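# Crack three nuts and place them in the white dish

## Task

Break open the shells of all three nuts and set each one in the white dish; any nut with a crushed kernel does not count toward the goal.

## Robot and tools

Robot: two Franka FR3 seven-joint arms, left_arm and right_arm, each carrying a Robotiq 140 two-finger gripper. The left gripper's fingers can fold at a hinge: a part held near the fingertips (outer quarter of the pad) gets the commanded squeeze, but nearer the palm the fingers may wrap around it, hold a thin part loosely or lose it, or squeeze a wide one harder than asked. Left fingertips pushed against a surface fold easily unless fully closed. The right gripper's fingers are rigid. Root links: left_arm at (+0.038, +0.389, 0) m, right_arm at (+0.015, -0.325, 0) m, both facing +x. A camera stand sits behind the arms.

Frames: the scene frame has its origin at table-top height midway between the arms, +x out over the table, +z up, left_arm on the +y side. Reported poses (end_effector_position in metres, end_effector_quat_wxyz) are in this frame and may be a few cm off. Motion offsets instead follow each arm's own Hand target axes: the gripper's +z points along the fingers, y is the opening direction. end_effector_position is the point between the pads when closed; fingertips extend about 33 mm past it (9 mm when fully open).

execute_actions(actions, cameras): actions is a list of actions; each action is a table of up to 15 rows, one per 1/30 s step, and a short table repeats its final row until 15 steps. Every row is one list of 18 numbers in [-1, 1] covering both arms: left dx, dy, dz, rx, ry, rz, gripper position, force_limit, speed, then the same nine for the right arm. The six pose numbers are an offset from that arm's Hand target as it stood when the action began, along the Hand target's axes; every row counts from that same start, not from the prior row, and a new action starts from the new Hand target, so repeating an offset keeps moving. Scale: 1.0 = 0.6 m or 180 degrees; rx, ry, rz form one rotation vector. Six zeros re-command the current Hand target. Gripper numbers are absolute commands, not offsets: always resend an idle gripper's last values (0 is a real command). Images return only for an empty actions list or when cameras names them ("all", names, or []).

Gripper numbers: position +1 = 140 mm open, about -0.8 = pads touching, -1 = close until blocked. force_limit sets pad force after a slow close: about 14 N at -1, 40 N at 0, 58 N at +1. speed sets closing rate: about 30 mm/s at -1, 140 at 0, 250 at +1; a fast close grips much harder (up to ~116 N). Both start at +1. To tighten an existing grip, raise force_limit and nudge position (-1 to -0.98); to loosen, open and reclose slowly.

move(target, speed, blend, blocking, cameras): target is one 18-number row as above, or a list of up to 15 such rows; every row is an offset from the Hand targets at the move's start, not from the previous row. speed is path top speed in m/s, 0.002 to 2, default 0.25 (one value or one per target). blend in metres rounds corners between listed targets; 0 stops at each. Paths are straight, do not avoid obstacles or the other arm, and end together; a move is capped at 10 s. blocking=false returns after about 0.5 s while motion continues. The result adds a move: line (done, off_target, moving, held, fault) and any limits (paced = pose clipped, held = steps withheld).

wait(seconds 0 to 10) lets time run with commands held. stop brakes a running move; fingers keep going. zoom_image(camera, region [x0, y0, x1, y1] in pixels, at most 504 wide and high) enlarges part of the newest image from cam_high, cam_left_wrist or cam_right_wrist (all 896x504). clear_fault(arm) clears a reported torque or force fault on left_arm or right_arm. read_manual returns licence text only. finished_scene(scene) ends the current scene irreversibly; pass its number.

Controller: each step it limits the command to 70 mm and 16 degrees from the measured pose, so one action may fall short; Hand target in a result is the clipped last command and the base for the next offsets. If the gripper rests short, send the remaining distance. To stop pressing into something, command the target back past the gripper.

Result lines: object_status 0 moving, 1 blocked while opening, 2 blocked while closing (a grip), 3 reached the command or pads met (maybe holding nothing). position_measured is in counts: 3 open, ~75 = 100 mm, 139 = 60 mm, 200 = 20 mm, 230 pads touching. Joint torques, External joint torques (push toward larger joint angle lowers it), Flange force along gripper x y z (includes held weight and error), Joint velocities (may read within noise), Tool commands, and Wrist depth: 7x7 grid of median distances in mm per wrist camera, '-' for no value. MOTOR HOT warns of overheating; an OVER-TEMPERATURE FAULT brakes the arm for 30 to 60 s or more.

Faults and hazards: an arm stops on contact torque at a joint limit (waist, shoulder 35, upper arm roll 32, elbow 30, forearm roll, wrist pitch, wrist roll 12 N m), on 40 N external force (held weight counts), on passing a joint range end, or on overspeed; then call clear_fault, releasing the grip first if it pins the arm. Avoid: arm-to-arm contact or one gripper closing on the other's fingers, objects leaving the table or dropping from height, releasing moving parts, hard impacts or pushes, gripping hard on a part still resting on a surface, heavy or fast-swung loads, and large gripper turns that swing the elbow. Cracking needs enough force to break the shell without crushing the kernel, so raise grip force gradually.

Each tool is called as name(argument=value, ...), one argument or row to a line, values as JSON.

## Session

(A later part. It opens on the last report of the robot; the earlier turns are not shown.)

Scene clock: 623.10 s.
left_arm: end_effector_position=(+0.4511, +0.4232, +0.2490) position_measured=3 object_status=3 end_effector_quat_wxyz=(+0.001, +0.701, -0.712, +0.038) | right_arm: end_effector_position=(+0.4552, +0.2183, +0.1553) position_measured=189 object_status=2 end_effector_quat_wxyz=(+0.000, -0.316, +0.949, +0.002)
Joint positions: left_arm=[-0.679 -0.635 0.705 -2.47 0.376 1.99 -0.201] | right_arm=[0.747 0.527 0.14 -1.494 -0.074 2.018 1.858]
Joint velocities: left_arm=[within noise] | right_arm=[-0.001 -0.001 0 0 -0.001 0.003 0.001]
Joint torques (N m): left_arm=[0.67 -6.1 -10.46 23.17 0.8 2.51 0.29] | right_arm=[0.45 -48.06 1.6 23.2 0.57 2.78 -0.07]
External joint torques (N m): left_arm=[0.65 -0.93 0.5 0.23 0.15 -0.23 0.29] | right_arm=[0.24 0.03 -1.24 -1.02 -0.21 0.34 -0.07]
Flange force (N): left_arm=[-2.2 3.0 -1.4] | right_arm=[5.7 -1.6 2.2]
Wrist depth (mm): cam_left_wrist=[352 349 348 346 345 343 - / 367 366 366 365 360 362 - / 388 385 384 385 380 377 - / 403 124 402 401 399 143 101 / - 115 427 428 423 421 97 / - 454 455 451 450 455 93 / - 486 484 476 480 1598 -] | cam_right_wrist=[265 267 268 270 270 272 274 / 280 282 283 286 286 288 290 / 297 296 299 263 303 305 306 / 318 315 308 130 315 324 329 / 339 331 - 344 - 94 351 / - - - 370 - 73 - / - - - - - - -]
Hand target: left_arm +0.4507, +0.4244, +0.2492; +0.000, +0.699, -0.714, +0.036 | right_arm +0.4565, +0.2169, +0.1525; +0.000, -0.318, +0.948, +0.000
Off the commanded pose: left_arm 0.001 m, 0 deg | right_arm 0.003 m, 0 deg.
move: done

move(
  target=[0,0,0,0,0,0,1,1,1, 0,0,-0.002,0,0,0,-0.3,-1,-1],
  speed=0.01,
  cameras=["cam_right_wrist","cam_high"],
)

zoom_image(
  camera="cam_high",
  region=[440, 130, 540, 230],
)

Scene clock: 627.27 s.
left_arm: end_effector_position=(+0.4511, +0.4232, +0.2490) position_measured=3 object_status=3 end_effector_quat_wxyz=(+0.001, +0.701, -0.712, +0.038) | right_arm: end_effector_position=(+0.4547, +0.2176, +0.1531) position_measured=167 object_status=0 end_effector_quat_wxyz=(-0.002, -0.316, +0.949, +0.001)
Joint positions: left_arm=[-0.679 -0.635 0.705 -2.47 0.376 1.99 -0.201] | right_arm=[0.747 0.529 0.14 -1.496 -0.074 2.018 1.858]
Joint torques (N m): left_arm=[0.7 -6.08 -10.41 23.17 0.8 2.5 0.32] | right_arm=[0.45 -50.35 1.74 25 0.63 2.71 -0.09]
External joint torques (N m): left_arm=[0.76 -1.02 0.63 0.25 0.15 -0.24 0.32] | right_arm=[0.48 -1.92 -0.94 0.63 -0.14 0.26 -0.09]
Flange force (N): left_arm=[-2.6 3.2 -1.4] | right_arm=[3.3 -0.7 -1.8]
Wrist depth (mm): cam_left_wrist=[350 350 349 346 345 344 346 / 368 367 365 361 361 360 359 / 385 384 383 381 381 377 - / 401 124 407 402 401 143 102 / - 115 427 425 425 420 97 / - 451 456 452 448 460 92 / - 483 483 481 477 1608 -] | cam_right_wrist=[263 264 266 266 269 269 278 / 278 279 283 284 286 286 287 / 294 295 299 239 303 301 305 / 315 313 308 312 131 319 323 / 337 - - 341 - 90 346 / - - - 367 - 75 - / - - - 400 - - -]
Hand target: left_arm +0.4507, +0.4244, +0.2492; +0.000, +0.699, -0.714, +0.036 | right_arm +0.4565, +0.2169, +0.1537; +0.000, -0.318, +0.948, +0.000
Off the commanded pose: left_arm 0.001 m, 0 deg | right_arm 0.002 m, 0 deg.
move: done
camera_calibration:
cam_right_wrist: T_world_to_cam=[[-0.604489, 0.796589, 0.00621825, 0.110355], [0.74474, 0.562339, 0.359357, -0.516099], [0.282763, 0.221859, -0.933179, 0.106134], [0, 0, 0, 1]] pos_world=[0.421057, 0.178768, 0.28382]
Images, in order (width x height): cam_high 896x504, cam_right_wrist 896x504.

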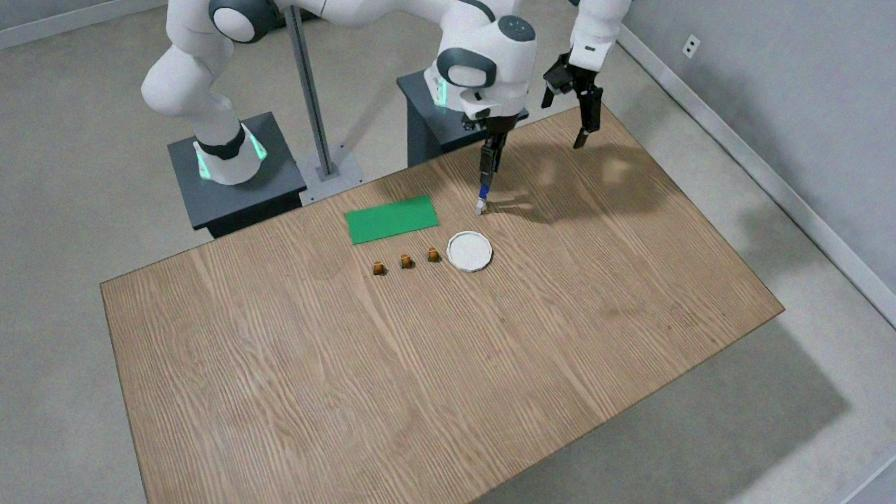

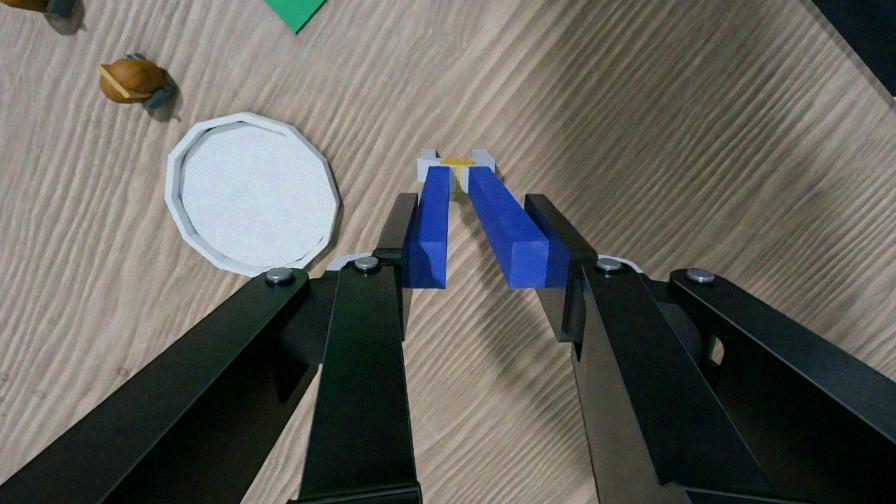

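Scaled by 5.040 from the camera's 896x504 image, which has a finer 1280x720 frame.

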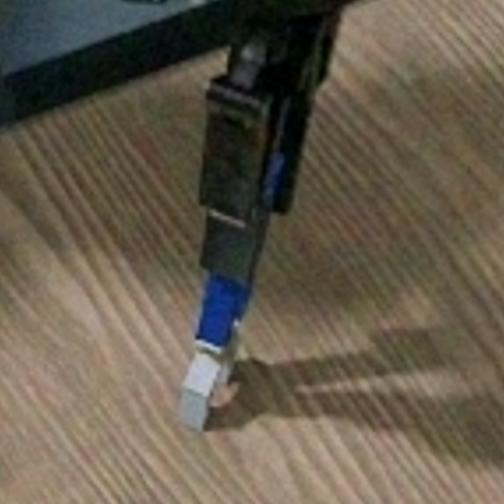

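move(
  target=[
    [0,0,0,0,0,0,1,1,1, 0,0,0.0033,0,0,0,-0.3,-1,-1],
    [0,0,0,0,0,0,1,1,1, 0.0117,0,0.0033,0,0,0,-0.3,-1,-1],
  ],
  speed=0.01,
  cameras=["cam_right_wrist","cam_high"],
)

zoom_image(
  camera="cam_high",
  region=[440, 130, 540, 230],
)

Scene clock: 639.63 s.
left_arm: end_effector_position=(+0.4511, +0.4232, +0.2490) position_measured=3 object_status=3 end_effector_quat_wxyz=(+0.001, +0.701, -0.712, +0.038) | right_arm: end_effector_position=(+0.4504, +0.2133, +0.1529) position_measured=167 object_status=3 end_effector_quat_wxyz=(+0.000, -0.317, +0.948, +0.000)
Joint positions: left_arm=[-0.679 -0.635 0.705 -2.47 0.376 1.99 -0.201] | right_arm=[0.747 0.507 0.139 -1.533 -0.074 2.034 1.858]
Joint velocities: left_arm=[within noise] | right_arm=[0.001 -0.001 -0.001 -0.002 0 0.003 0]
Joint torques (N m): left_arm=[0.73 -6.09 -10.44 23.14 0.8 2.5 0.3] | right_arm=[0.74 -48.47 1.99 23.25 1.01 2.59 -0.04]
External joint torques (N m): left_arm=[0.76 -0.97 0.58 0.24 0.15 -0.24 0.3] | right_arm=[0.68 -0.89 -0.64 -0.96 0.25 0.15 -0.04]
Flange force (N): left_arm=[-2.4 3.2 -1.4] | right_arm=[8.1 -1.6 0.7]
Wrist depth (mm): cam_left_wrist=[352 348 348 345 345 345 - / 367 364 364 361 360 359 - / 388 385 384 381 381 378 - / 404 124 408 406 401 144 106 / - 114 428 427 421 423 97 / - 453 453 450 447 459 93 / - 484 483 480 477 1589 -] | cam_right_wrist=[265 264 269 267 269 270 276 / 279 279 281 281 284 284 286 / 295 295 298 292 301 302 304 / 315 313 304 183 131 321 324 / 337 - - 342 - 90 343 / - - - 369 - 75 - / - - - 396 - - -]
Hand target: left_arm +0.4507, +0.4244, +0.2492; +0.000, +0.699, -0.714, +0.036 | right_arm +0.4509, +0.2127, +0.1517; +0.000, -0.318, +0.948, +0.000
Off the commanded pose: left_arm 0.001 m, 0 deg | right_arm 0.001 m, 0 deg.
move: done
camera_calibration:
cam_right_wrist: T_world_to_cam=[[-0.606221, 0.795285, 0.00433544, 0.112707], [0.742457, 0.563981, 0.3615, -0.51006], [0.28505, 0.222368, -0.932362, 0.106852], [0, 0, 0, 1]] pos_world=[0.416565, 0.17427, 0.283523]
Images, in order (width x height): cam_high 896x504, cam_right_wrist 896x504.

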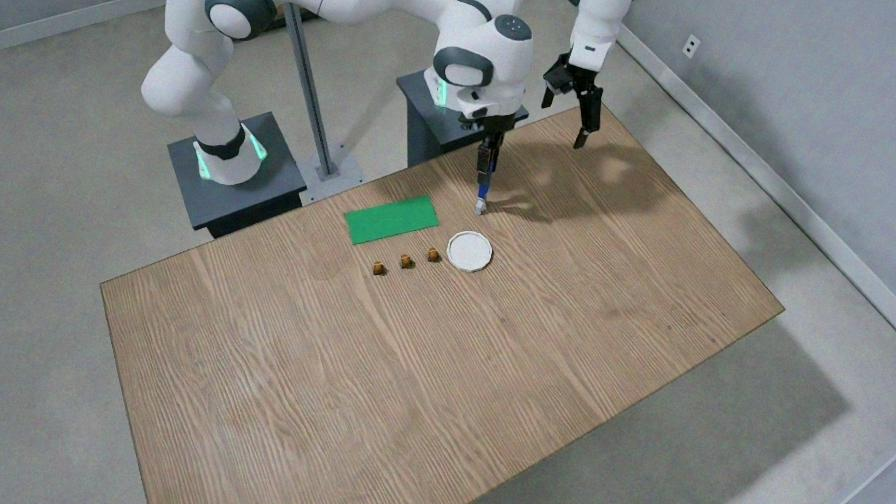

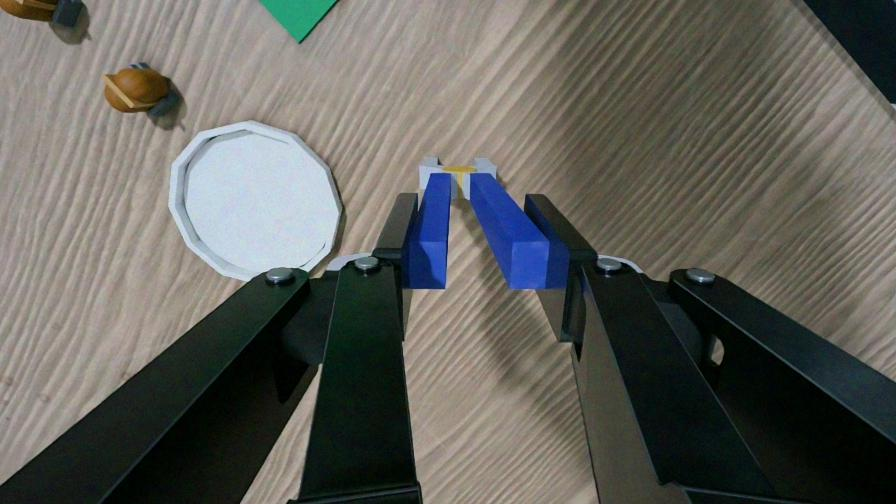

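Scaled by 5.040 from the camera's 896x504 image, which has a finer 1280x720 frame.

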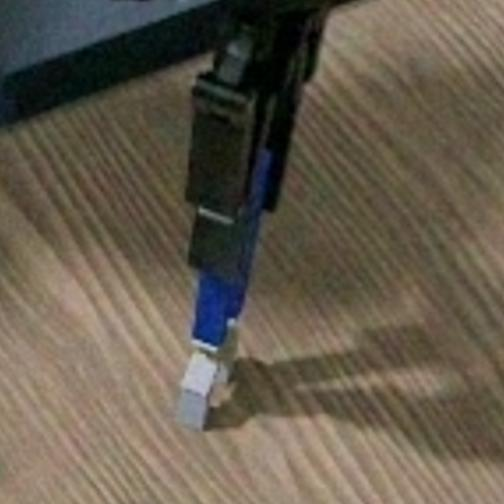

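move(
  target=[
    [0,0,0,0,0,0,1,1,1, 0.0075,0,0,0,0,0,-0.3,-1,-1],
    [0,0,0,0,0,0,1,1,1, 0.0075,0,0,0,0,0,-0.1,-1,-1],
  ],
  speed=0.01,
  cameras=["cam_right_wrist","cam_high"],
)

zoom_image(
  camera="cam_high",
  region=[440, 130, 540, 230],
)

Scene clock: 646.67 s.
left_arm: end_effector_position=(+0.4511, +0.4232, +0.2490) position_measured=3 object_status=3 end_effector_quat_wxyz=(+0.001, +0.701, -0.712, +0.038) | right_arm: end_effector_position=(+0.4465, +0.2093, +0.1513) position_measured=141 object_status=0 end_effector_quat_wxyz=(-0.001, -0.318, +0.948, -0.001)
Joint positions: left_arm=[-0.679 -0.635 0.705 -2.47 0.376 1.99 -0.201] | right_arm=[0.747 0.493 0.139 -1.559 -0.074 2.043 1.858]
Joint torques (N m): left_arm=[0.72 -6.09 -10.44 23.18 0.79 2.5 0.31] | right_arm=[0.41 -49 1.96 24.71 0.88 2.73 -0.08]
External joint torques (N m): left_arm=[0.8 -1.01 0.63 0.3 0.14 -0.23 0.31] | right_arm=[0.62 -1.76 -0.43 0.48 0.13 0.29 -0.08]
Flange force (N): left_arm=[-2.6 3.1 -1.5] | right_arm=[3.6 -0.5 -1.5]
Wrist depth (mm): cam_left_wrist=[353 350 347 346 344 343 - / 368 366 366 362 362 361 - / 387 385 384 383 380 381 379 / 403 124 405 402 400 143 106 / - 115 425 425 421 419 96 / - 453 454 450 449 455 92 / - 481 484 479 479 1589 -] | cam_right_wrist=[263 263 267 266 266 269 273 / 279 275 279 283 282 283 285 / 296 293 295 291 301 301 301 / 315 313 117 315 130 316 322 / 331 76 81 338 129 - 338 / - - - 366 366 - - / - - - 395 - - -]
Hand target: left_arm +0.4507, +0.4244, +0.2492; +0.000, +0.699, -0.714, +0.036 | right_arm +0.4473, +0.2100, +0.1517; +0.000, -0.318, +0.948, +0.000
Off the commanded pose: left_arm 0.001 m, 0 deg | right_arm 0.001 m, 0 deg.
move: done
camera_calibration:
cam_right_wrist: T_world_to_cam=[[-0.607557, 0.794273, 0.00219971, 0.114524], [0.741784, 0.566412, 0.359074, -0.504206], [0.283957, 0.219789, -0.933307, 0.108568], [0, 0, 0, 1]] pos_world=[0.412763, 0.170763, 0.282122]
Images, in order (width x height): cam_high 896x504, cam_right_wrist 896x504.

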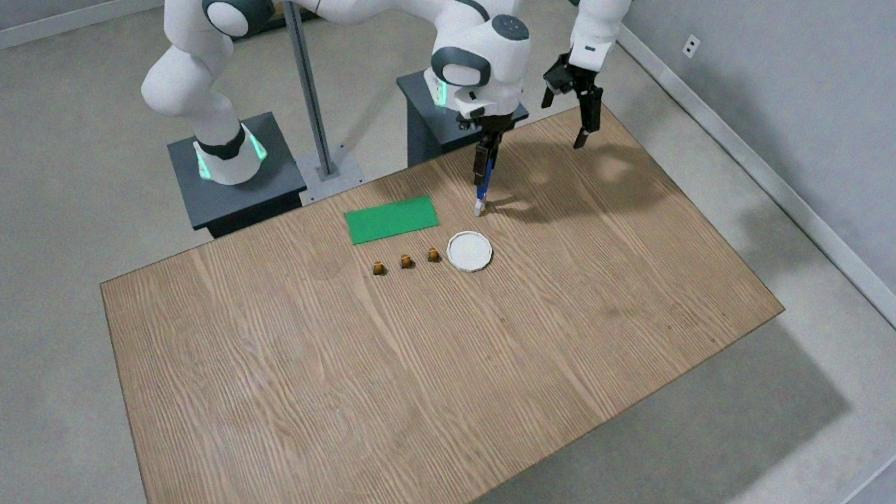

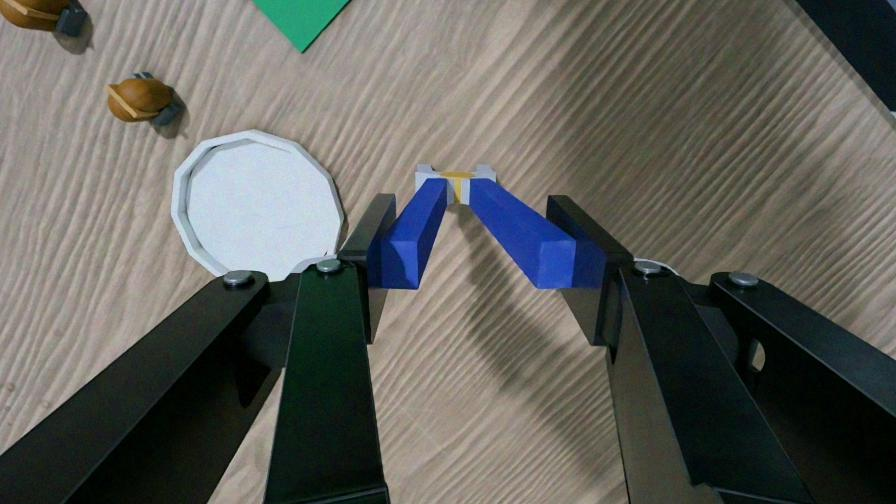

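Scaled by 5.040 from the camera's 896x504 image, which has a finer 1280x720 frame.

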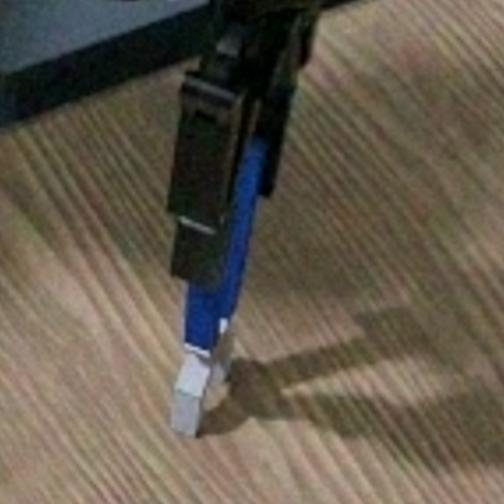

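move(
  target=[0,0,0,0,0,0,1,1,1, 0,0,0,0,0,0,0.3,-1,-1],
  cameras=["cam_right_wrist"],
)

Scene clock: 650.83 s.
left_arm: end_effector_position=(+0.4511, +0.4232, +0.2490) position_measured=3 object_status=3 end_effector_quat_wxyz=(+0.001, +0.701, -0.712, +0.038) | right_arm: end_effector_position=(+0.4465, +0.2093, +0.1513) position_measured=91 object_status=0 end_effector_quat_wxyz=(-0.001, -0.318, +0.948, -0.001)
Joint positions: left_arm=[-0.679 -0.635 0.705 -2.47 0.376 1.99 -0.201] | right_arm=[0.747 0.493 0.139 -1.559 -0.074 2.043 1.858]
Joint torques (N m): left_arm=[0.71 -6.12 -10.44 23.13 0.81 2.51 0.3] | right_arm=[0.48 -48.63 1.93 24.6 0.92 2.72 -0.07]
External joint torques (N m): left_arm=[0.66 -0.98 0.48 0.22 0.15 -0.22 0.3] | right_arm=[0.56 -1.43 -0.56 0.41 0.16 0.29 -0.07]
Flange force (N): left_arm=[-2.2 3.2 -1.4] | right_arm=[2.9 -0.4 -1.2]
Wrist depth (mm): cam_left_wrist=[350 351 347 345 345 344 354 / 369 367 365 363 362 360 366 / 388 384 385 383 378 377 380 / 406 124 405 403 403 144 105 / - 115 427 425 425 422 97 / - 457 455 452 451 459 92 / - 486 480 481 477 1598 -] | cam_right_wrist=[262 262 265 266 266 269 273 / 276 274 279 281 283 284 284 / 294 292 295 292 299 301 301 / 313 311 133 316 147 312 323 / - 84 334 340 340 107 85 / - - 364 364 366 - - / - - 394 394 397 - -]
Hand target: left_arm +0.4507, +0.4244, +0.2492; +0.000, +0.699, -0.714, +0.036 | right_arm +0.4473, +0.2100, +0.1517; +0.000, -0.318, +0.948, +0.000
Off the commanded pose: left_arm 0.001 m, 0 deg | right_arm 0.001 m, 0 deg.
move: done
camera_calibration:
cam_right_wrist: T_world_to_cam=[[-0.607557, 0.794273, 0.00219971, 0.114524], [0.741784, 0.566412, 0.359074, -0.504206], [0.283957, 0.219789, -0.933307, 0.108568], [0, 0, 0, 1]] pos_world=[0.412763, 0.170763, 0.282122]
Images, in order (width x height): cam_right_wrist 896x504.

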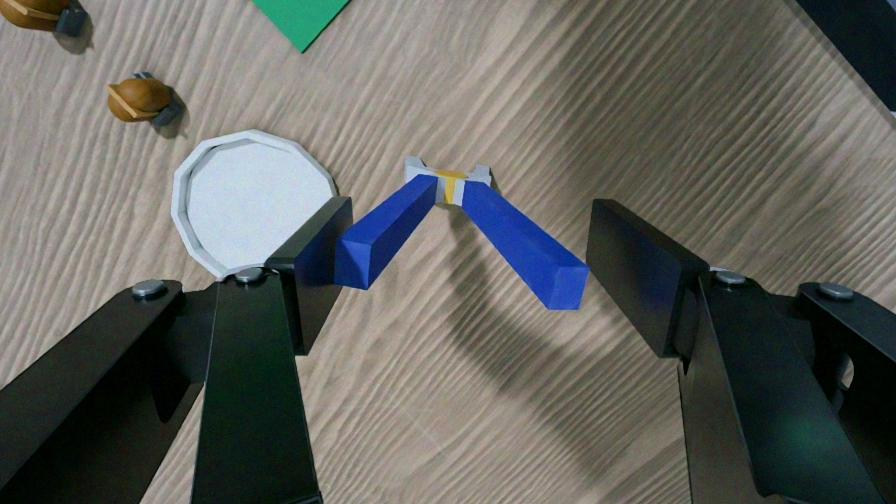

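move(
  target=[
    [0,0,0,0,0,0,1,1,1, -0.005,-0.0062,0,0,0,0.034,0.4,-1,0],
    [0,0,0,0,0,0,1,1,1, -0.005,-0.0062,0.044,0,0,0.034,0.4,-1,0],
  ],
  speed=0.04,
  cameras=["cam_right_wrist"],
)

Scene clock: 670.90 s.
left_arm: end_effector_position=(+0.4511, +0.4232, +0.2490) position_measured=3 object_status=3 end_effector_quat_wxyz=(+0.001, +0.701, -0.712, +0.038) | right_arm: end_effector_position=(+0.4512, +0.2084, +0.1258) position_measured=78 object_status=3 end_effector_quat_wxyz=(-0.001, -0.270, +0.963, -0.001)
Joint positions: left_arm=[-0.679 -0.635 0.705 -2.47 0.376 1.99 -0.201] | right_arm=[0.76 0.523 0.114 -1.576 -0.066 2.093 1.947]
Joint velocities: left_arm=[within noise] | right_arm=[-0.002 0.001 0 0 0.001 0.005 0]
Joint torques (N m): left_arm=[0.71 -6.09 -10.48 23.15 0.81 2.5 0.31] | right_arm=[0.84 -49.13 1.27 24.04 0.86 2.77 0.16]
External joint torques (N m): left_arm=[0.64 -0.89 0.43 0.22 0.16 -0.23 0.31] | right_arm=[0.94 -1.47 -0.96 0.21 0.13 0.35 0.16]
Flange force (N): left_arm=[-2.1 3.0 -1.4] | right_arm=[4.1 -0.4 -0.9]
Wrist depth (mm): cam_left_wrist=[352 349 348 347 343 346 - / 368 365 365 362 360 360 - / 386 385 382 384 380 377 384 / 405 124 405 401 400 143 102 / - 115 428 425 424 422 97 / - 455 454 452 448 458 92 / - 482 480 477 481 1569 -] | cam_right_wrist=[240 241 245 244 244 245 246 / 251 254 255 257 259 260 261 / 269 268 267 235 274 275 277 / 288 280 117 290 140 124 295 / - 80 117 310 317 105 - / - - 330 334 337 - - / - - 357 361 366 - -]
Hand target: left_arm +0.4507, +0.4244, +0.2492; +0.000, +0.699, -0.714, +0.036 | right_arm +0.4519, +0.2088, +0.1253; +0.000, -0.266, +0.964, +0.000
Off the commanded pose: left_arm 0.001 m, 0 deg | right_arm 0.001 m, 0 deg.
move: done
camera_calibration:
cam_right_wrist: T_world_to_cam=[[-0.524891, 0.851166, 0.00240051, 0.0690671], [0.79464, 0.489019, 0.359733, -0.505832], [0.305018, 0.190728, -0.933052, 0.080193], [0, 0, 0, 1]] pos_world=[0.413746, 0.173278, 0.256623]
Images, in order (width x height): cam_right_wrist 896x504.

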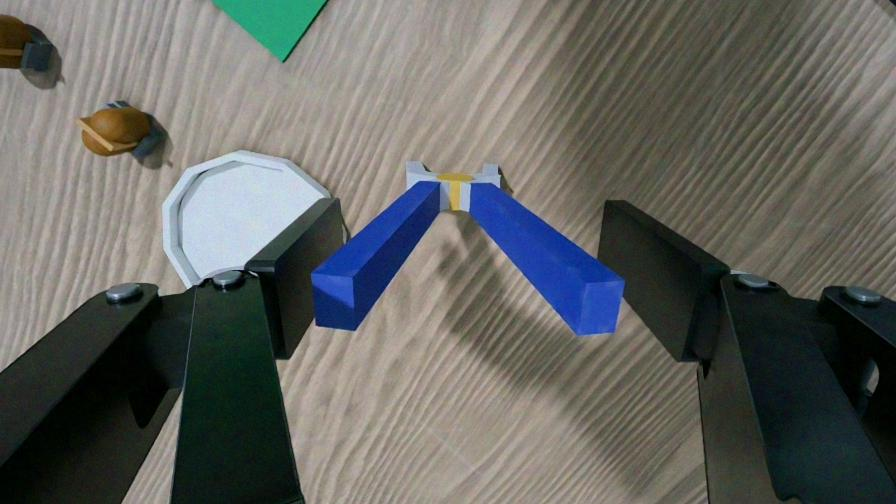

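move(
  target=[
    [0,0,0,0,0,0,1,1,1, 0,-0.0042,0.01,0,0,0,0.4,-1,0],
    [0,0,0,0,0,0,1,1,1, 0,-0.0042,0.01,0,0,0,-1,-1,-1],
  ],
  speed=0.03,
)

wait(
  seconds=0.5,
  cameras=["cam_right_wrist","cam_high"],
)

Scene clock: 684.50 s.
left_arm: end_effector_position=(+0.4511, +0.4232, +0.2490) position_measured=3 object_status=3 end_effector_quat_wxyz=(+0.001, +0.701, -0.712, +0.038) | right_arm: end_effector_position=(+0.4542, +0.2075, +0.1226) position_measured=188 object_status=2 end_effector_quat_wxyz=(+0.002, -0.268, +0.963, +0.001)
Joint positions: left_arm=[-0.679 -0.635 0.705 -2.47 0.376 1.99 -0.201] | right_arm=[0.76 0.524 0.11 -1.585 -0.066 2.109 1.948]
Joint torques (N m): left_arm=[0.7 -6.09 -10.46 23.21 0.8 2.51 0.3] | right_arm=[0.47 -47.34 1.37 23.12 0.84 2.52 0.01]
External joint torques (N m): left_arm=[0.66 -0.94 0.5 0.24 0.14 -0.23 0.31] | right_arm=[0.59 0.63 -0.8 -0.88 0.1 0.05 0.01]
Flange force (N): left_arm=[-2.2 3.0 -1.4] | right_arm=[2.4 -0.4 1.7]
Wrist depth (mm): cam_left_wrist=[351 350 347 345 346 343 344 / 369 367 365 362 362 361 360 / 386 385 383 381 379 378 378 / 403 124 405 401 402 143 112 / - 115 429 423 421 423 97 / - 455 455 449 448 456 92 / - 486 482 479 477 1589 -] | cam_right_wrist=[238 238 239 241 241 243 242 / 245 249 253 254 255 256 258 / 267 264 270 263 271 273 275 / 283 284 279 125 283 292 294 / 303 296 - - 100 94 314 / - - - 333 - 73 - / - - - 358 - - -]
Hand target: left_arm +0.4507, +0.4244, +0.2492; +0.000, +0.699, -0.714, +0.036 | right_arm +0.4532, +0.2067, +0.1193; +0.000, -0.266, +0.964, +0.000
Off the commanded pose: left_arm 0.001 m, 0 deg | right_arm 0.003 m, 0 deg.
move: done

Scene clock: 685.00 s.
left_arm: end_effector_position=(+0.4511, +0.4232, +0.2490) position_measured=3 object_status=3 end_effector_quat_wxyz=(+0.001, +0.701, -0.712, +0.038) | right_arm: end_effector_position=(+0.4542, +0.2075, +0.1226) position_measured=188 object_status=2 end_effector_quat_wxyz=(+0.002, -0.268, +0.963, +0.001)
Joint positions: left_arm=[-0.679 -0.635 0.705 -2.47 0.376 1.99 -0.201] | right_arm=[0.76 0.524 0.11 -1.585 -0.066 2.109 1.948]
Joint torques (N m): left_arm=[0.7 -6.06 -10.44 23.17 0.8 2.5 0.27] | right_arm=[0.49 -47.31 1.37 23.08 0.83 2.5 0.02]
External joint torques (N m): left_arm=[0.67 -0.87 0.53 0.21 0.15 -0.24 0.27] | right_arm=[0.55 0.82 -0.85 -1 0.1 0.02 0.02]
Flange force (N): left_arm=[-2.2 2.9 -1.3] | right_arm=[2.3 -0.4 1.9]
Wrist depth (mm): cam_left_wrist=[351 350 348 348 344 344 344 / 368 366 365 362 362 360 361 / 386 385 381 381 380 380 378 / 404 124 404 401 400 143 106 / - 115 426 422 422 422 97 / - 451 452 452 449 459 92 / - 487 486 483 475 1608 -] | cam_right_wrist=[236 238 241 241 241 242 242 / 244 251 252 256 256 256 259 / 267 267 270 264 270 273 275 / 283 282 278 124 282 291 293 / 302 298 - - 100 94 312 / - - - 331 - 73 - / - - - 358 - - -]
Hand target: left_arm +0.4507, +0.4244, +0.2492; +0.000, +0.699, -0.714, +0.036 | right_arm +0.4532, +0.2067, +0.1193; +0.000, -0.266, +0.964, +0.000
Tool commands: left_gripper/position=+1.0 left_gripper/force_limit=+1.0 left_gripper/speed=+1.0 right_gripper/position=-1.0 right_gripper/force_limit=-1.0 right_gripper/speed=-1.0
Off the commanded pose: left_arm 0.001 m, 0 deg | right_arm 0.003 m, 0 deg.
wait: 0.50 s; at rest by 0.17 s
camera_calibration:
cam_right_wrist: T_world_to_cam=[[-0.521427, 0.853289, 0.00332581, 0.0692449], [0.794715, 0.484207, 0.366021, -0.506379], [0.310712, 0.193496, -0.930601, 0.0729754], [0, 0, 0, 1]] pos_world=[0.415859, 0.171986, 0.253026]
Images, in order (width x height): cam_high 896x504, cam_right_wrist 896x504.

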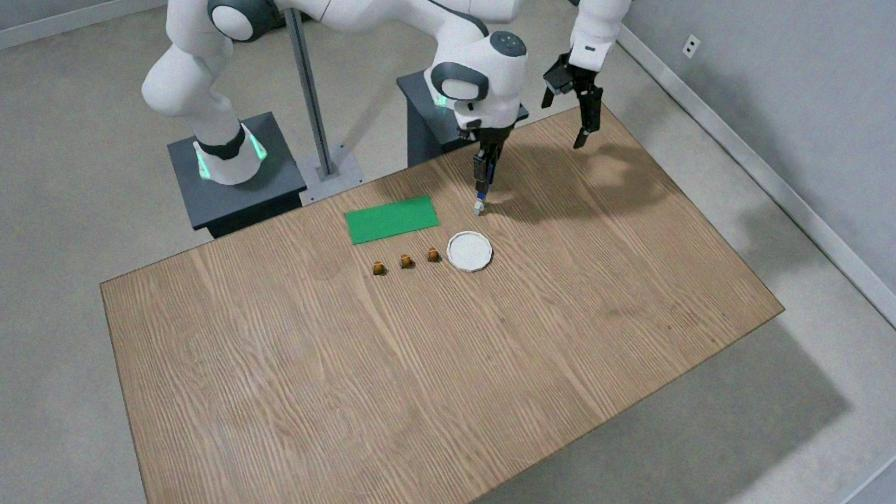

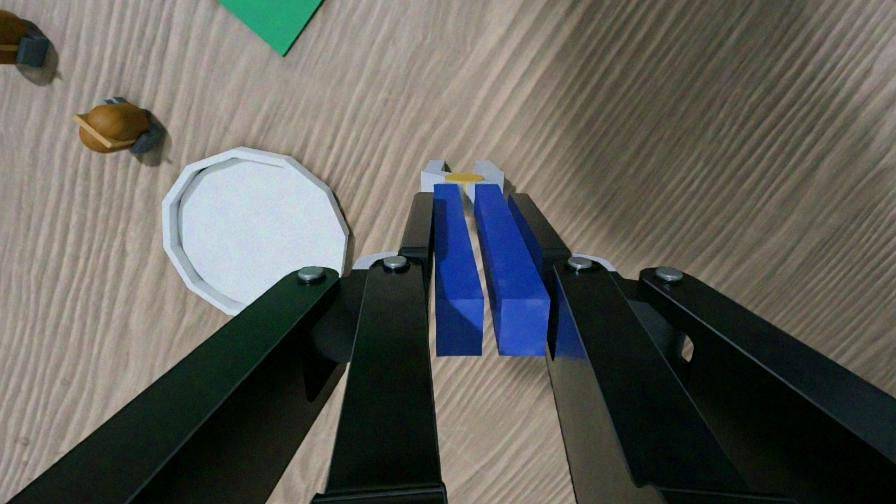

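move(
  target=[
    [0,0,0,0,0,0,1,1,1, 0,0,-0.1095,0,0,0,-1,-1,-1],
    [0,0,0,0,0,0,1,1,1, 0.0487,-0.3177,-0.1095,0,0,-0.284,-1,-1,-1],
  ],
  speed=[0.06,0.15],
  blend=[0.01,0],
  cameras=["cam_right_wrist","cam_high"],
)

zoom_image(
  camera="cam_right_wrist",
  region=[380, 80, 560, 220],
)

Scene clock: 709.33 s.
left_arm: end_effector_position=(+0.4511, +0.4232, +0.2490) position_measured=3 object_status=3 end_effector_quat_wxyz=(+0.001, +0.701, -0.712, +0.038) | right_arm: end_effector_position=(+0.5246, +0.0270, +0.1830) position_measured=188 object_status=2 end_effector_quat_wxyz=(-0.003, -0.652, +0.758, +0.001)
Joint positions: left_arm=[-0.679 -0.635 0.705 -2.47 0.376 1.99 -0.201] | right_arm=[0.263 0.266 0.339 -1.83 -0.099 2.072 0.82]
Joint velocities: left_arm=[within noise] | right_arm=[0 0.001 -0.001 -0.001 -0.001 0 -0.006]
Joint torques (N m): left_arm=[0.7 -6.09 -10.45 23.17 0.8 2.49 0.3] | right_arm=[-0.08 -41.15 2.69 24.64 0.77 2.97 -0.31]
External joint torques (N m): left_arm=[0.64 -0.81 0.52 0.12 0.14 -0.26 0.3] | right_arm=[-0.12 -2.39 -0.43 0.55 0.11 0.48 -0.32]
Flange force (N): left_arm=[-2.2 2.8 -1.1] | right_arm=[4.9 3.7 -2.0]
Wrist depth (mm): cam_left_wrist=[351 351 346 346 345 344 358 / 368 366 364 365 361 361 361 / 386 384 385 382 380 376 379 / 403 124 405 402 400 143 114 / - 115 428 425 422 418 96 / - 453 452 451 450 456 92 / - 484 483 479 479 1619 -] | cam_right_wrist=[295 292 294 290 292 291 292 / 309 309 311 310 311 307 311 / 329 329 328 250 330 332 336 / 353 348 347 125 138 347 351 / 375 366 - - 100 94 - / - - - 402 - 73 - / - - - 435 - - -]
Hand target: left_arm +0.4507, +0.4244, +0.2492; +0.000, +0.699, -0.714, +0.036 | right_arm +0.5260, +0.0281, +0.1851; +0.000, -0.656, +0.755, +0.000
Off the commanded pose: left_arm 0.001 m, 0 deg | right_arm 0.003 m, 1 deg.
move: done
camera_calibration:
cam_right_wrist: T_world_to_cam=[[-0.989611, 0.143516, 0.00860574, 0.523565], [0.13707, 0.923709, 0.357734, -0.162419], [0.0433913, 0.355196, -0.933784, 0.278673], [0, 0, 0, 1]] pos_world=[0.528296, -0.0240961, 0.313817]
Images, in order (width x height): cam_high 896x504, cam_right_wrist 896x504.

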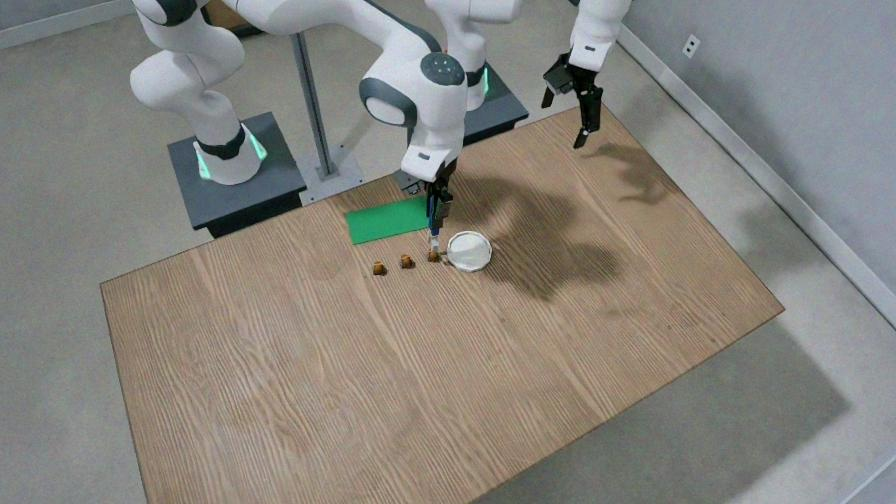

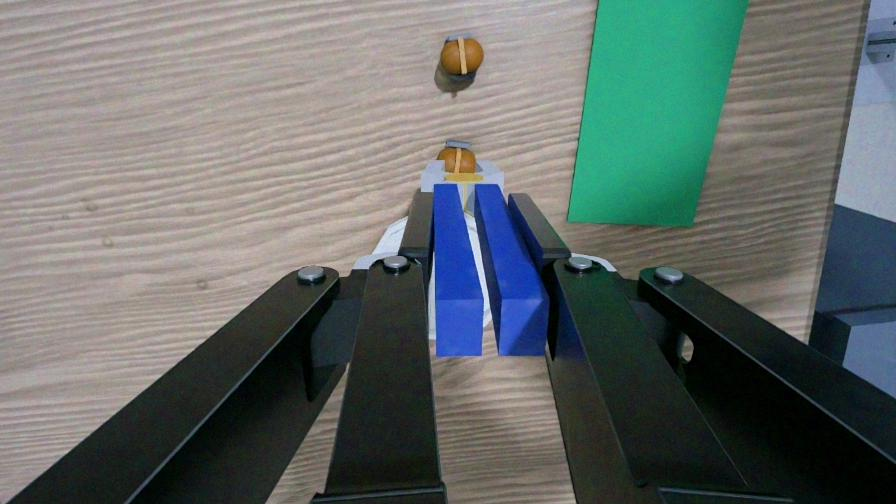

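Scaled by 2.800 from the camera's 896x504 image, which has a finer 1280x720 frame.

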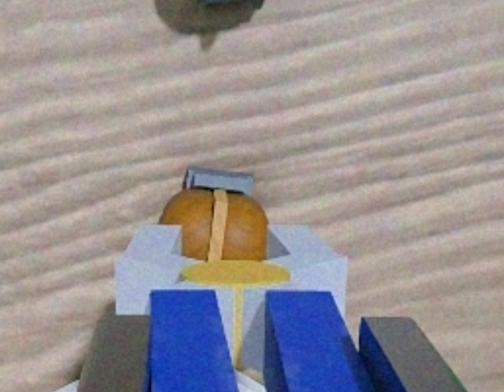

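move(
  target=[
    [0,0,0,0,0,0,1,1,1, -0.0075,-0.0051,0,0,0,0.0417,-1,-1,-1],
    [0,0,0,0,0,0,1,1,1, -0.0075,-0.0051,0.04,0,0,0.0417,-0.22,-1,-1],
  ],
  speed=[0.05,0.05],
  blend=[0.003,0],
  cameras=["cam_right_wrist"],
)

zoom_image(
  camera="cam_right_wrist",
  region=[380, 80, 560, 220],
)

Scene clock: 725.50 s.
left_arm: end_effector_position=(+0.4511, +0.4232, +0.2490) position_measured=3 object_status=3 end_effector_quat_wxyz=(+0.001, +0.701, -0.712, +0.038) | right_arm: end_effector_position=(+0.5276, +0.0320, +0.1598) position_measured=157 object_status=0 end_effector_quat_wxyz=(-0.003, -0.608, +0.794, +0.002)
Joint positions: left_arm=[-0.679 -0.635 0.705 -2.47 0.376 1.99 -0.201] | right_arm=[0.298 0.303 0.305 -1.838 -0.101 2.12 0.939]
Joint torques (N m): left_arm=[0.67 -6.08 -10.5 23.22 0.82 2.51 0.31] | right_arm=[0.85 -41.87 2.35 24.57 0.58 2.97 0.18]
External joint torques (N m): left_arm=[0.64 -1 0.43 0.34 0.16 -0.22 0.32] | right_arm=[1 -1.98 -0.71 0.8 -0.07 0.49 0.18]
Flange force (N): left_arm=[-2.2 3.0 -1.7] | right_arm=[1.2 2.3 -1.7]
Wrist depth (mm): cam_left_wrist=[352 351 347 346 345 344 353 / 366 366 365 362 361 362 - / 386 385 384 380 380 378 - / 403 124 403 402 401 143 105 / - 115 427 427 424 418 97 / - 453 453 453 451 460 92 / - 486 482 477 478 1598 -] | cam_right_wrist=[270 271 272 270 271 271 273 / 286 287 288 286 283 280 288 / 308 303 305 268 305 306 306 / 324 323 316 151 125 322 325 / 342 - - 344 101 89 342 / - - - 375 - - - / - - - 405 - - -]
Hand target: left_arm +0.4507, +0.4244, +0.2492; +0.000, +0.699, -0.714, +0.036 | right_arm +0.5297, +0.0322, +0.1611; +0.000, -0.605, +0.796, +0.000
Off the commanded pose: left_arm 0.001 m, 0 deg | right_arm 0.002 m, 1 deg.
move: done
camera_calibration:
cam_right_wrist: T_world_to_cam=[[-0.966575, 0.256219, 0.00917481, 0.510211], [0.242278, 0.901108, 0.359592, -0.214225], [0.0838668, 0.349795, -0.933065, 0.233817], [0, 0, 0, 1]] pos_world=[0.52545, -0.0194741, 0.290518]
Images, in order (width x height): cam_right_wrist 896x504.

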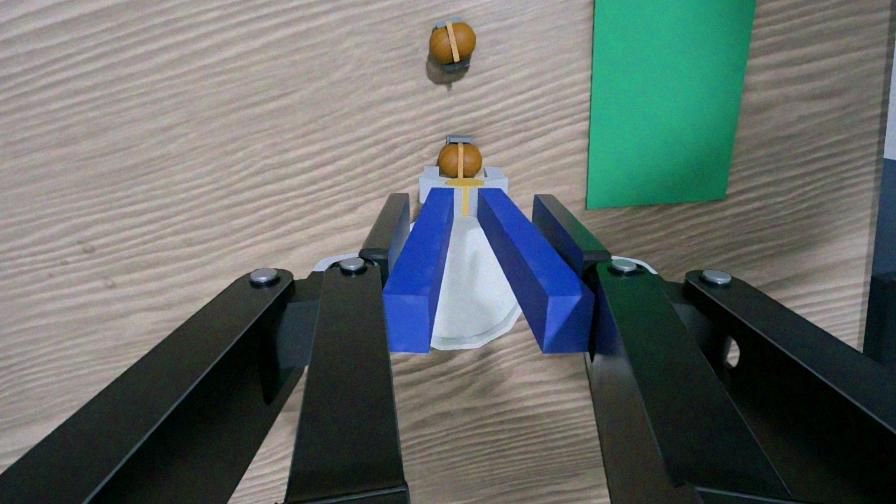

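Scaled by 2.800 from the camera's 896x504 image, which has a finer 1280x720 frame.

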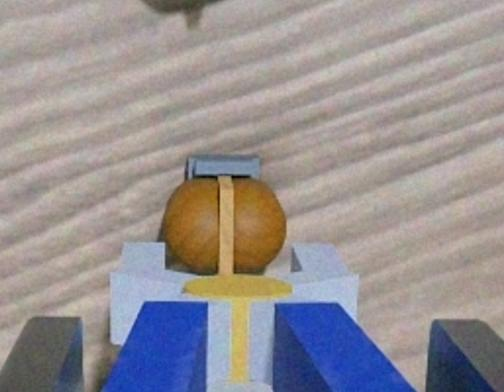

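move(
  target=[
    [0,0,0,0,0,0,1,1,1, 0,-0.002,0.004,0,0,0,-0.22,-1,-1],
    [0,0,0,0,0,0,1,1,1, 0,-0.002,0.025,0,0,0,-0.22,-1,-1],
  ],
  speed=[0.02,0.02],
  blend=[0.001,0],
  cameras=["cam_right_wrist"],
)

zoom_image(
  camera="cam_right_wrist",
  region=[380, 80, 560, 220],
)

Scene clock: 739.00 s.
left_arm: end_effector_position=(+0.4511, +0.4232, +0.2490) position_measured=3 object_status=3 end_effector_quat_wxyz=(+0.001, +0.701, -0.712, +0.038) | right_arm: end_effector_position=(+0.5296, +0.0331, +0.1478) position_measured=157 object_status=3 end_effector_quat_wxyz=(+0.000, -0.608, +0.794, +0.002)
Joint positions: left_arm=[-0.679 -0.635 0.705 -2.47 0.376 1.99 -0.201] | right_arm=[0.303 0.318 0.299 -1.849 -0.106 2.151 0.941]
Joint velocities: left_arm=[within noise] | right_arm=[0.001 0.002 -0.001 -0.001 0 0.004 0.003]
Joint torques (N m): left_arm=[0.69 -6.12 -10.44 23.15 0.8 2.52 0.33] | right_arm=[0.59 -40.08 1.93 23.27 0.26 2.88 0.19]
External joint torques (N m): left_arm=[0.65 -0.93 0.5 0.2 0.14 -0.22 0.33] | right_arm=[0.57 0.18 -1.38 -0.32 -0.39 0.39 0.19]
Flange force (N): left_arm=[-2.3 3.0 -1.3] | right_arm=[0.0 0.5 2.0]
Wrist depth (mm): cam_left_wrist=[351 348 348 346 344 344 - / 368 367 366 361 362 359 - / 387 386 384 381 377 382 - / 400 124 406 401 403 143 106 / - 115 425 427 422 423 97 / - 453 455 450 448 458 92 / - 484 486 479 475 1579 -] | cam_right_wrist=[262 262 261 259 261 - 261 / 277 276 276 278 277 277 274 / 294 295 293 253 289 304 292 / 314 313 304 149 125 308 313 / 336 - - 333 100 87 330 / - - - 360 - - - / - - - 390 - - -]
Hand target: left_arm +0.4507, +0.4244, +0.2492; +0.000, +0.699, -0.714, +0.036 | right_arm +0.5309, +0.0318, +0.1461; +0.000, -0.605, +0.796, +0.000
Off the commanded pose: left_arm 0.001 m, 0 deg | right_arm 0.002 m, 0 deg.
move: done
camera_calibration:
cam_right_wrist: T_world_to_cam=[[-0.96669, 0.255876, 0.00614735, 0.512401], [0.240542, 0.900029, 0.363438, -0.210996], [0.0874622, 0.352811, -0.931598, 0.219825], [0, 0, 0, 1]] pos_world=[0.52686, -0.0187655, 0.278323]
Images, in order (width x height): cam_right_wrist 896x504.

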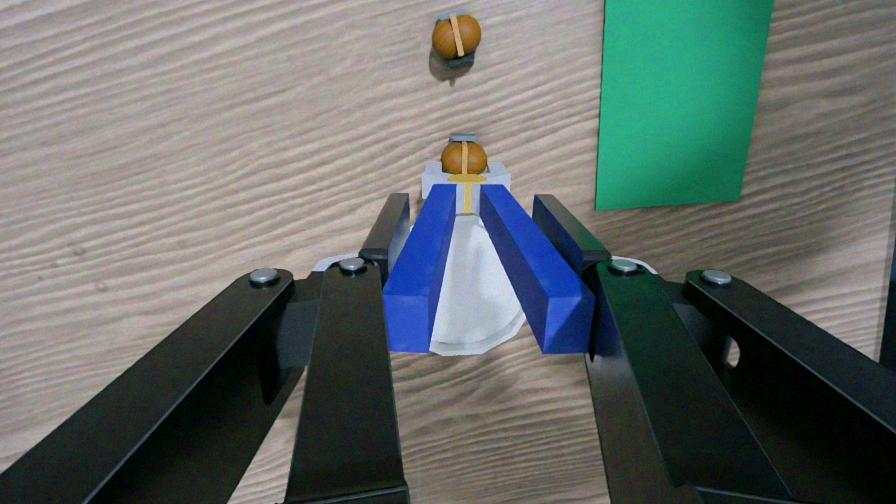

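Scaled by 2.800 from the camera's 896x504 image, which has a finer 1280x720 frame.

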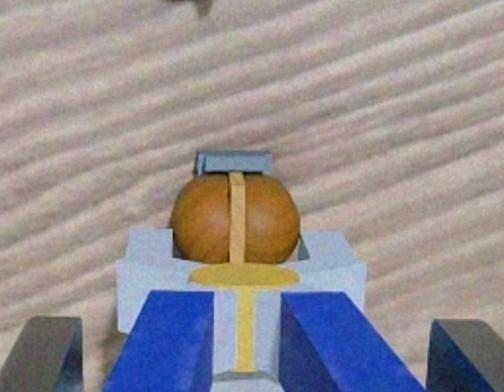

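move(
  target=[
    [0,0,0,0,0,0,1,1,1, 0,0,0,0,0,0,-0.19,-1,-1],
    [0,0,0,0,0,0,1,1,1, 0,0,0.006,0,0,0,-0.17,-1,-1],
  ],
  speed=[0.01,0.01],
  cameras=["cam_right_wrist"],
)

zoom_image(
  camera="cam_right_wrist",
  region=[380, 80, 560, 220],
)

Scene clock: 750.53 s.
left_arm: end_effector_position=(+0.4511, +0.4232, +0.2490) position_measured=3 object_status=3 end_effector_quat_wxyz=(+0.001, +0.701, -0.712, +0.038) | right_arm: end_effector_position=(+0.5290, +0.0318, +0.1419) position_measured=150 object_status=3 end_effector_quat_wxyz=(-0.002, -0.608, +0.794, +0.001)
Joint positions: left_arm=[-0.679 -0.635 0.705 -2.47 0.376 1.99 -0.201] | right_arm=[0.308 0.325 0.292 -1.855 -0.107 2.159 0.941]
Joint torques (N m): left_arm=[0.72 -6.1 -10.46 23.16 0.8 2.5 0.3] | right_arm=[0.99 -41.88 2.29 24.14 0.57 2.97 0.15]
External joint torques (N m): left_arm=[0.63 -0.91 0.44 0.19 0.15 -0.24 0.31] | right_arm=[0.96 -1.5 -1.01 0.68 -0.06 0.49 0.15]
Flange force (N): left_arm=[-2.1 3.1 -1.4] | right_arm=[0.5 1.5 -1.0]
Wrist depth (mm): cam_left_wrist=[352 348 346 347 346 344 349 / 367 366 364 360 363 360 - / 388 384 382 382 381 379 386 / 405 124 405 404 397 143 106 / - 115 426 424 423 421 97 / - 455 455 451 447 457 92 / - 487 483 481 475 1639 -] | cam_right_wrist=[256 256 257 253 256 260 257 / 272 271 271 271 271 - 271 / 288 289 288 252 287 - 289 / 304 306 115 173 125 303 307 / 325 76 - 324 101 - 325 / - - - 352 - - - / - - - 380 - - -]
Hand target: left_arm +0.4507, +0.4244, +0.2492; +0.000, +0.699, -0.714, +0.036 | right_arm +0.5309, +0.0318, +0.1425; +0.000, -0.605, +0.796, +0.000
Off the commanded pose: left_arm 0.001 m, 0 deg | right_arm 0.002 m, 0 deg.
move: done
camera_calibration:
cam_right_wrist: T_world_to_cam=[[-0.966447, 0.256734, 0.00824828, 0.51181], [0.24237, 0.900801, 0.360298, -0.208058], [0.0850708, 0.350208, -0.932801, 0.216421], [0, 0, 0, 1]] pos_world=[0.526653, -0.0197732, 0.272619]
Images, in order (width x height): cam_right_wrist 896x504.

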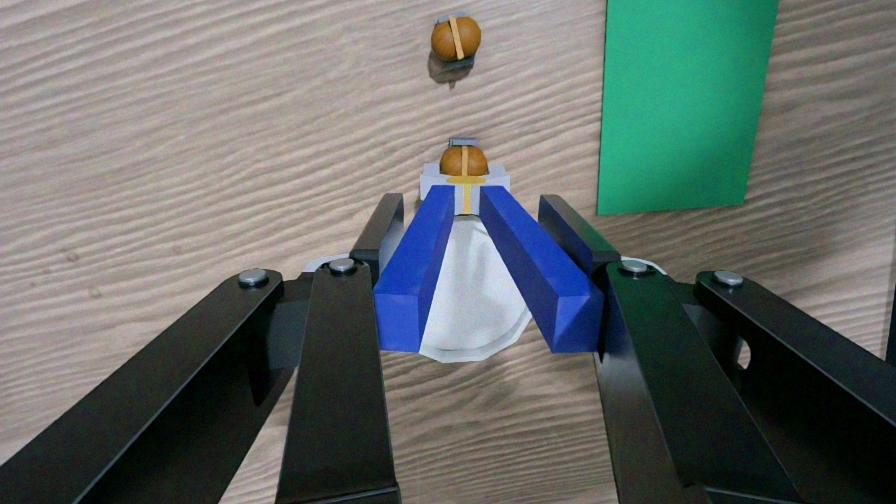

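Scaled by 2.800 from the camera's 896x504 image, which has a finer 1280x720 frame.

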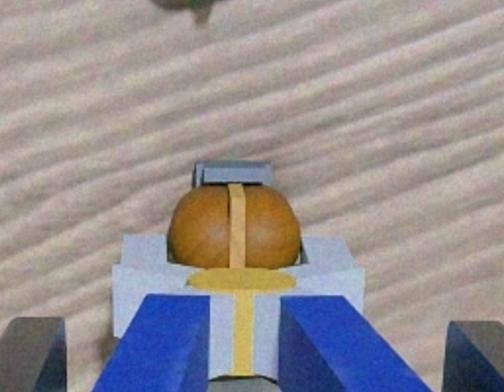

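move(
  target=[
    [0,0,0,0,0,0,1,1,1, 0,0,0,0,0,0,-0.145,-1,-1],
    [0,0,0,0,0,0,1,1,1, 0,0,0.008,0,0,0,-0.145,-1,-1],
  ],
  speed=[0.01,0.01],
  cameras=["cam_right_wrist"],
)

zoom_image(
  camera="cam_right_wrist",
  region=[380, 80, 560, 220],
)

Scene clock: 761.33 s.
left_arm: end_effector_position=(+0.4511, +0.4232, +0.2490) position_measured=3 object_status=3 end_effector_quat_wxyz=(+0.001, +0.701, -0.712, +0.038) | right_arm: end_effector_position=(+0.5288, +0.0317, +0.1371) position_measured=147 object_status=3 end_effector_quat_wxyz=(-0.003, -0.607, +0.794, +0.002)
Joint positions: left_arm=[-0.679 -0.635 0.705 -2.47 0.376 1.99 -0.201] | right_arm=[0.311 0.33 0.287 -1.859 -0.108 2.169 0.941]
Joint velocities: left_arm=[within noise] | right_arm=[0.003 0.001 -0.004 0.001 0 0.004 0.001]
Joint torques (N m): left_arm=[0.69 -6.12 -10.43 23.18 0.8 2.5 0.29] | right_arm=[0.94 -41.99 1.99 24.04 0.41 2.96 0.16]
External joint torques (N m): left_arm=[0.67 -0.95 0.53 0.24 0.15 -0.24 0.3] | right_arm=[0.8 -1.42 -1.43 0.68 -0.22 0.49 0.16]
Flange force (N): left_arm=[-2.3 3.0 -1.4] | right_arm=[0.4 1.0 -0.8]
Wrist depth (mm): cam_left_wrist=[350 350 349 345 347 344 - / 368 367 365 363 362 361 366 / 386 386 382 384 378 380 - / 403 124 404 400 402 143 114 / - 115 427 423 423 420 97 / - 457 455 455 448 458 93 / - 486 484 477 478 1589 -] | cam_right_wrist=[252 251 252 249 251 250 252 / 266 266 267 268 269 264 267 / 284 282 284 246 285 - 283 / 301 299 115 159 125 299 302 / 318 76 86 320 102 - 320 / - - - 348 348 - - / - - - 375 - - -]
Hand target: left_arm +0.4507, +0.4244, +0.2492; +0.000, +0.699, -0.714, +0.036 | right_arm +0.5309, +0.0318, +0.1377; +0.000, -0.605, +0.796, +0.000
Off the commanded pose: left_arm 0.001 m, 0 deg | right_arm 0.002 m, 0 deg.
move: done
camera_calibration:
cam_right_wrist: T_world_to_cam=[[-0.966444, 0.256718, 0.00904105, 0.511562], [0.24266, 0.900843, 0.359997, -0.206284], [0.084273, 0.350111, -0.93291, 0.212435], [0, 0, 0, 1]] pos_world=[0.52655, -0.0198735, 0.267819]
Images, in order (width x height): cam_right_wrist 896x504.

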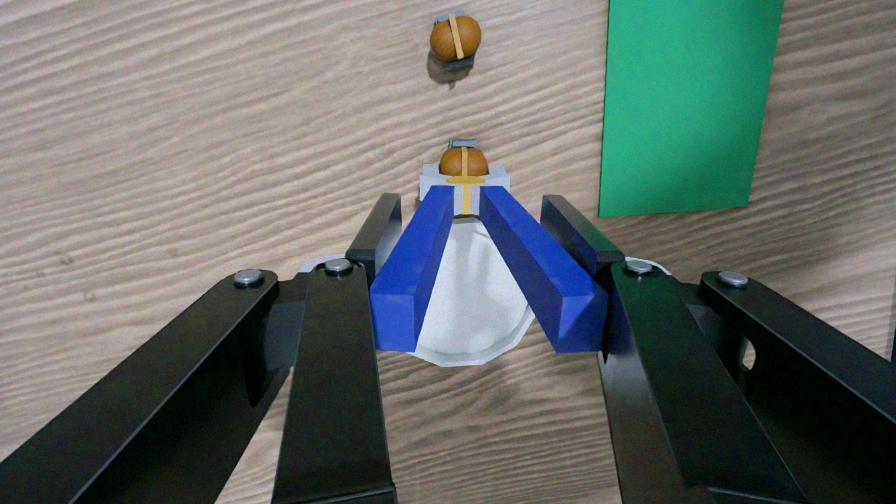

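Scaled by 2.800 from the camera's 896x504 image, which has a finer 1280x720 frame.

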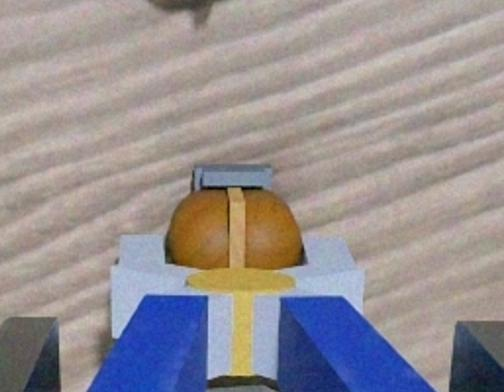

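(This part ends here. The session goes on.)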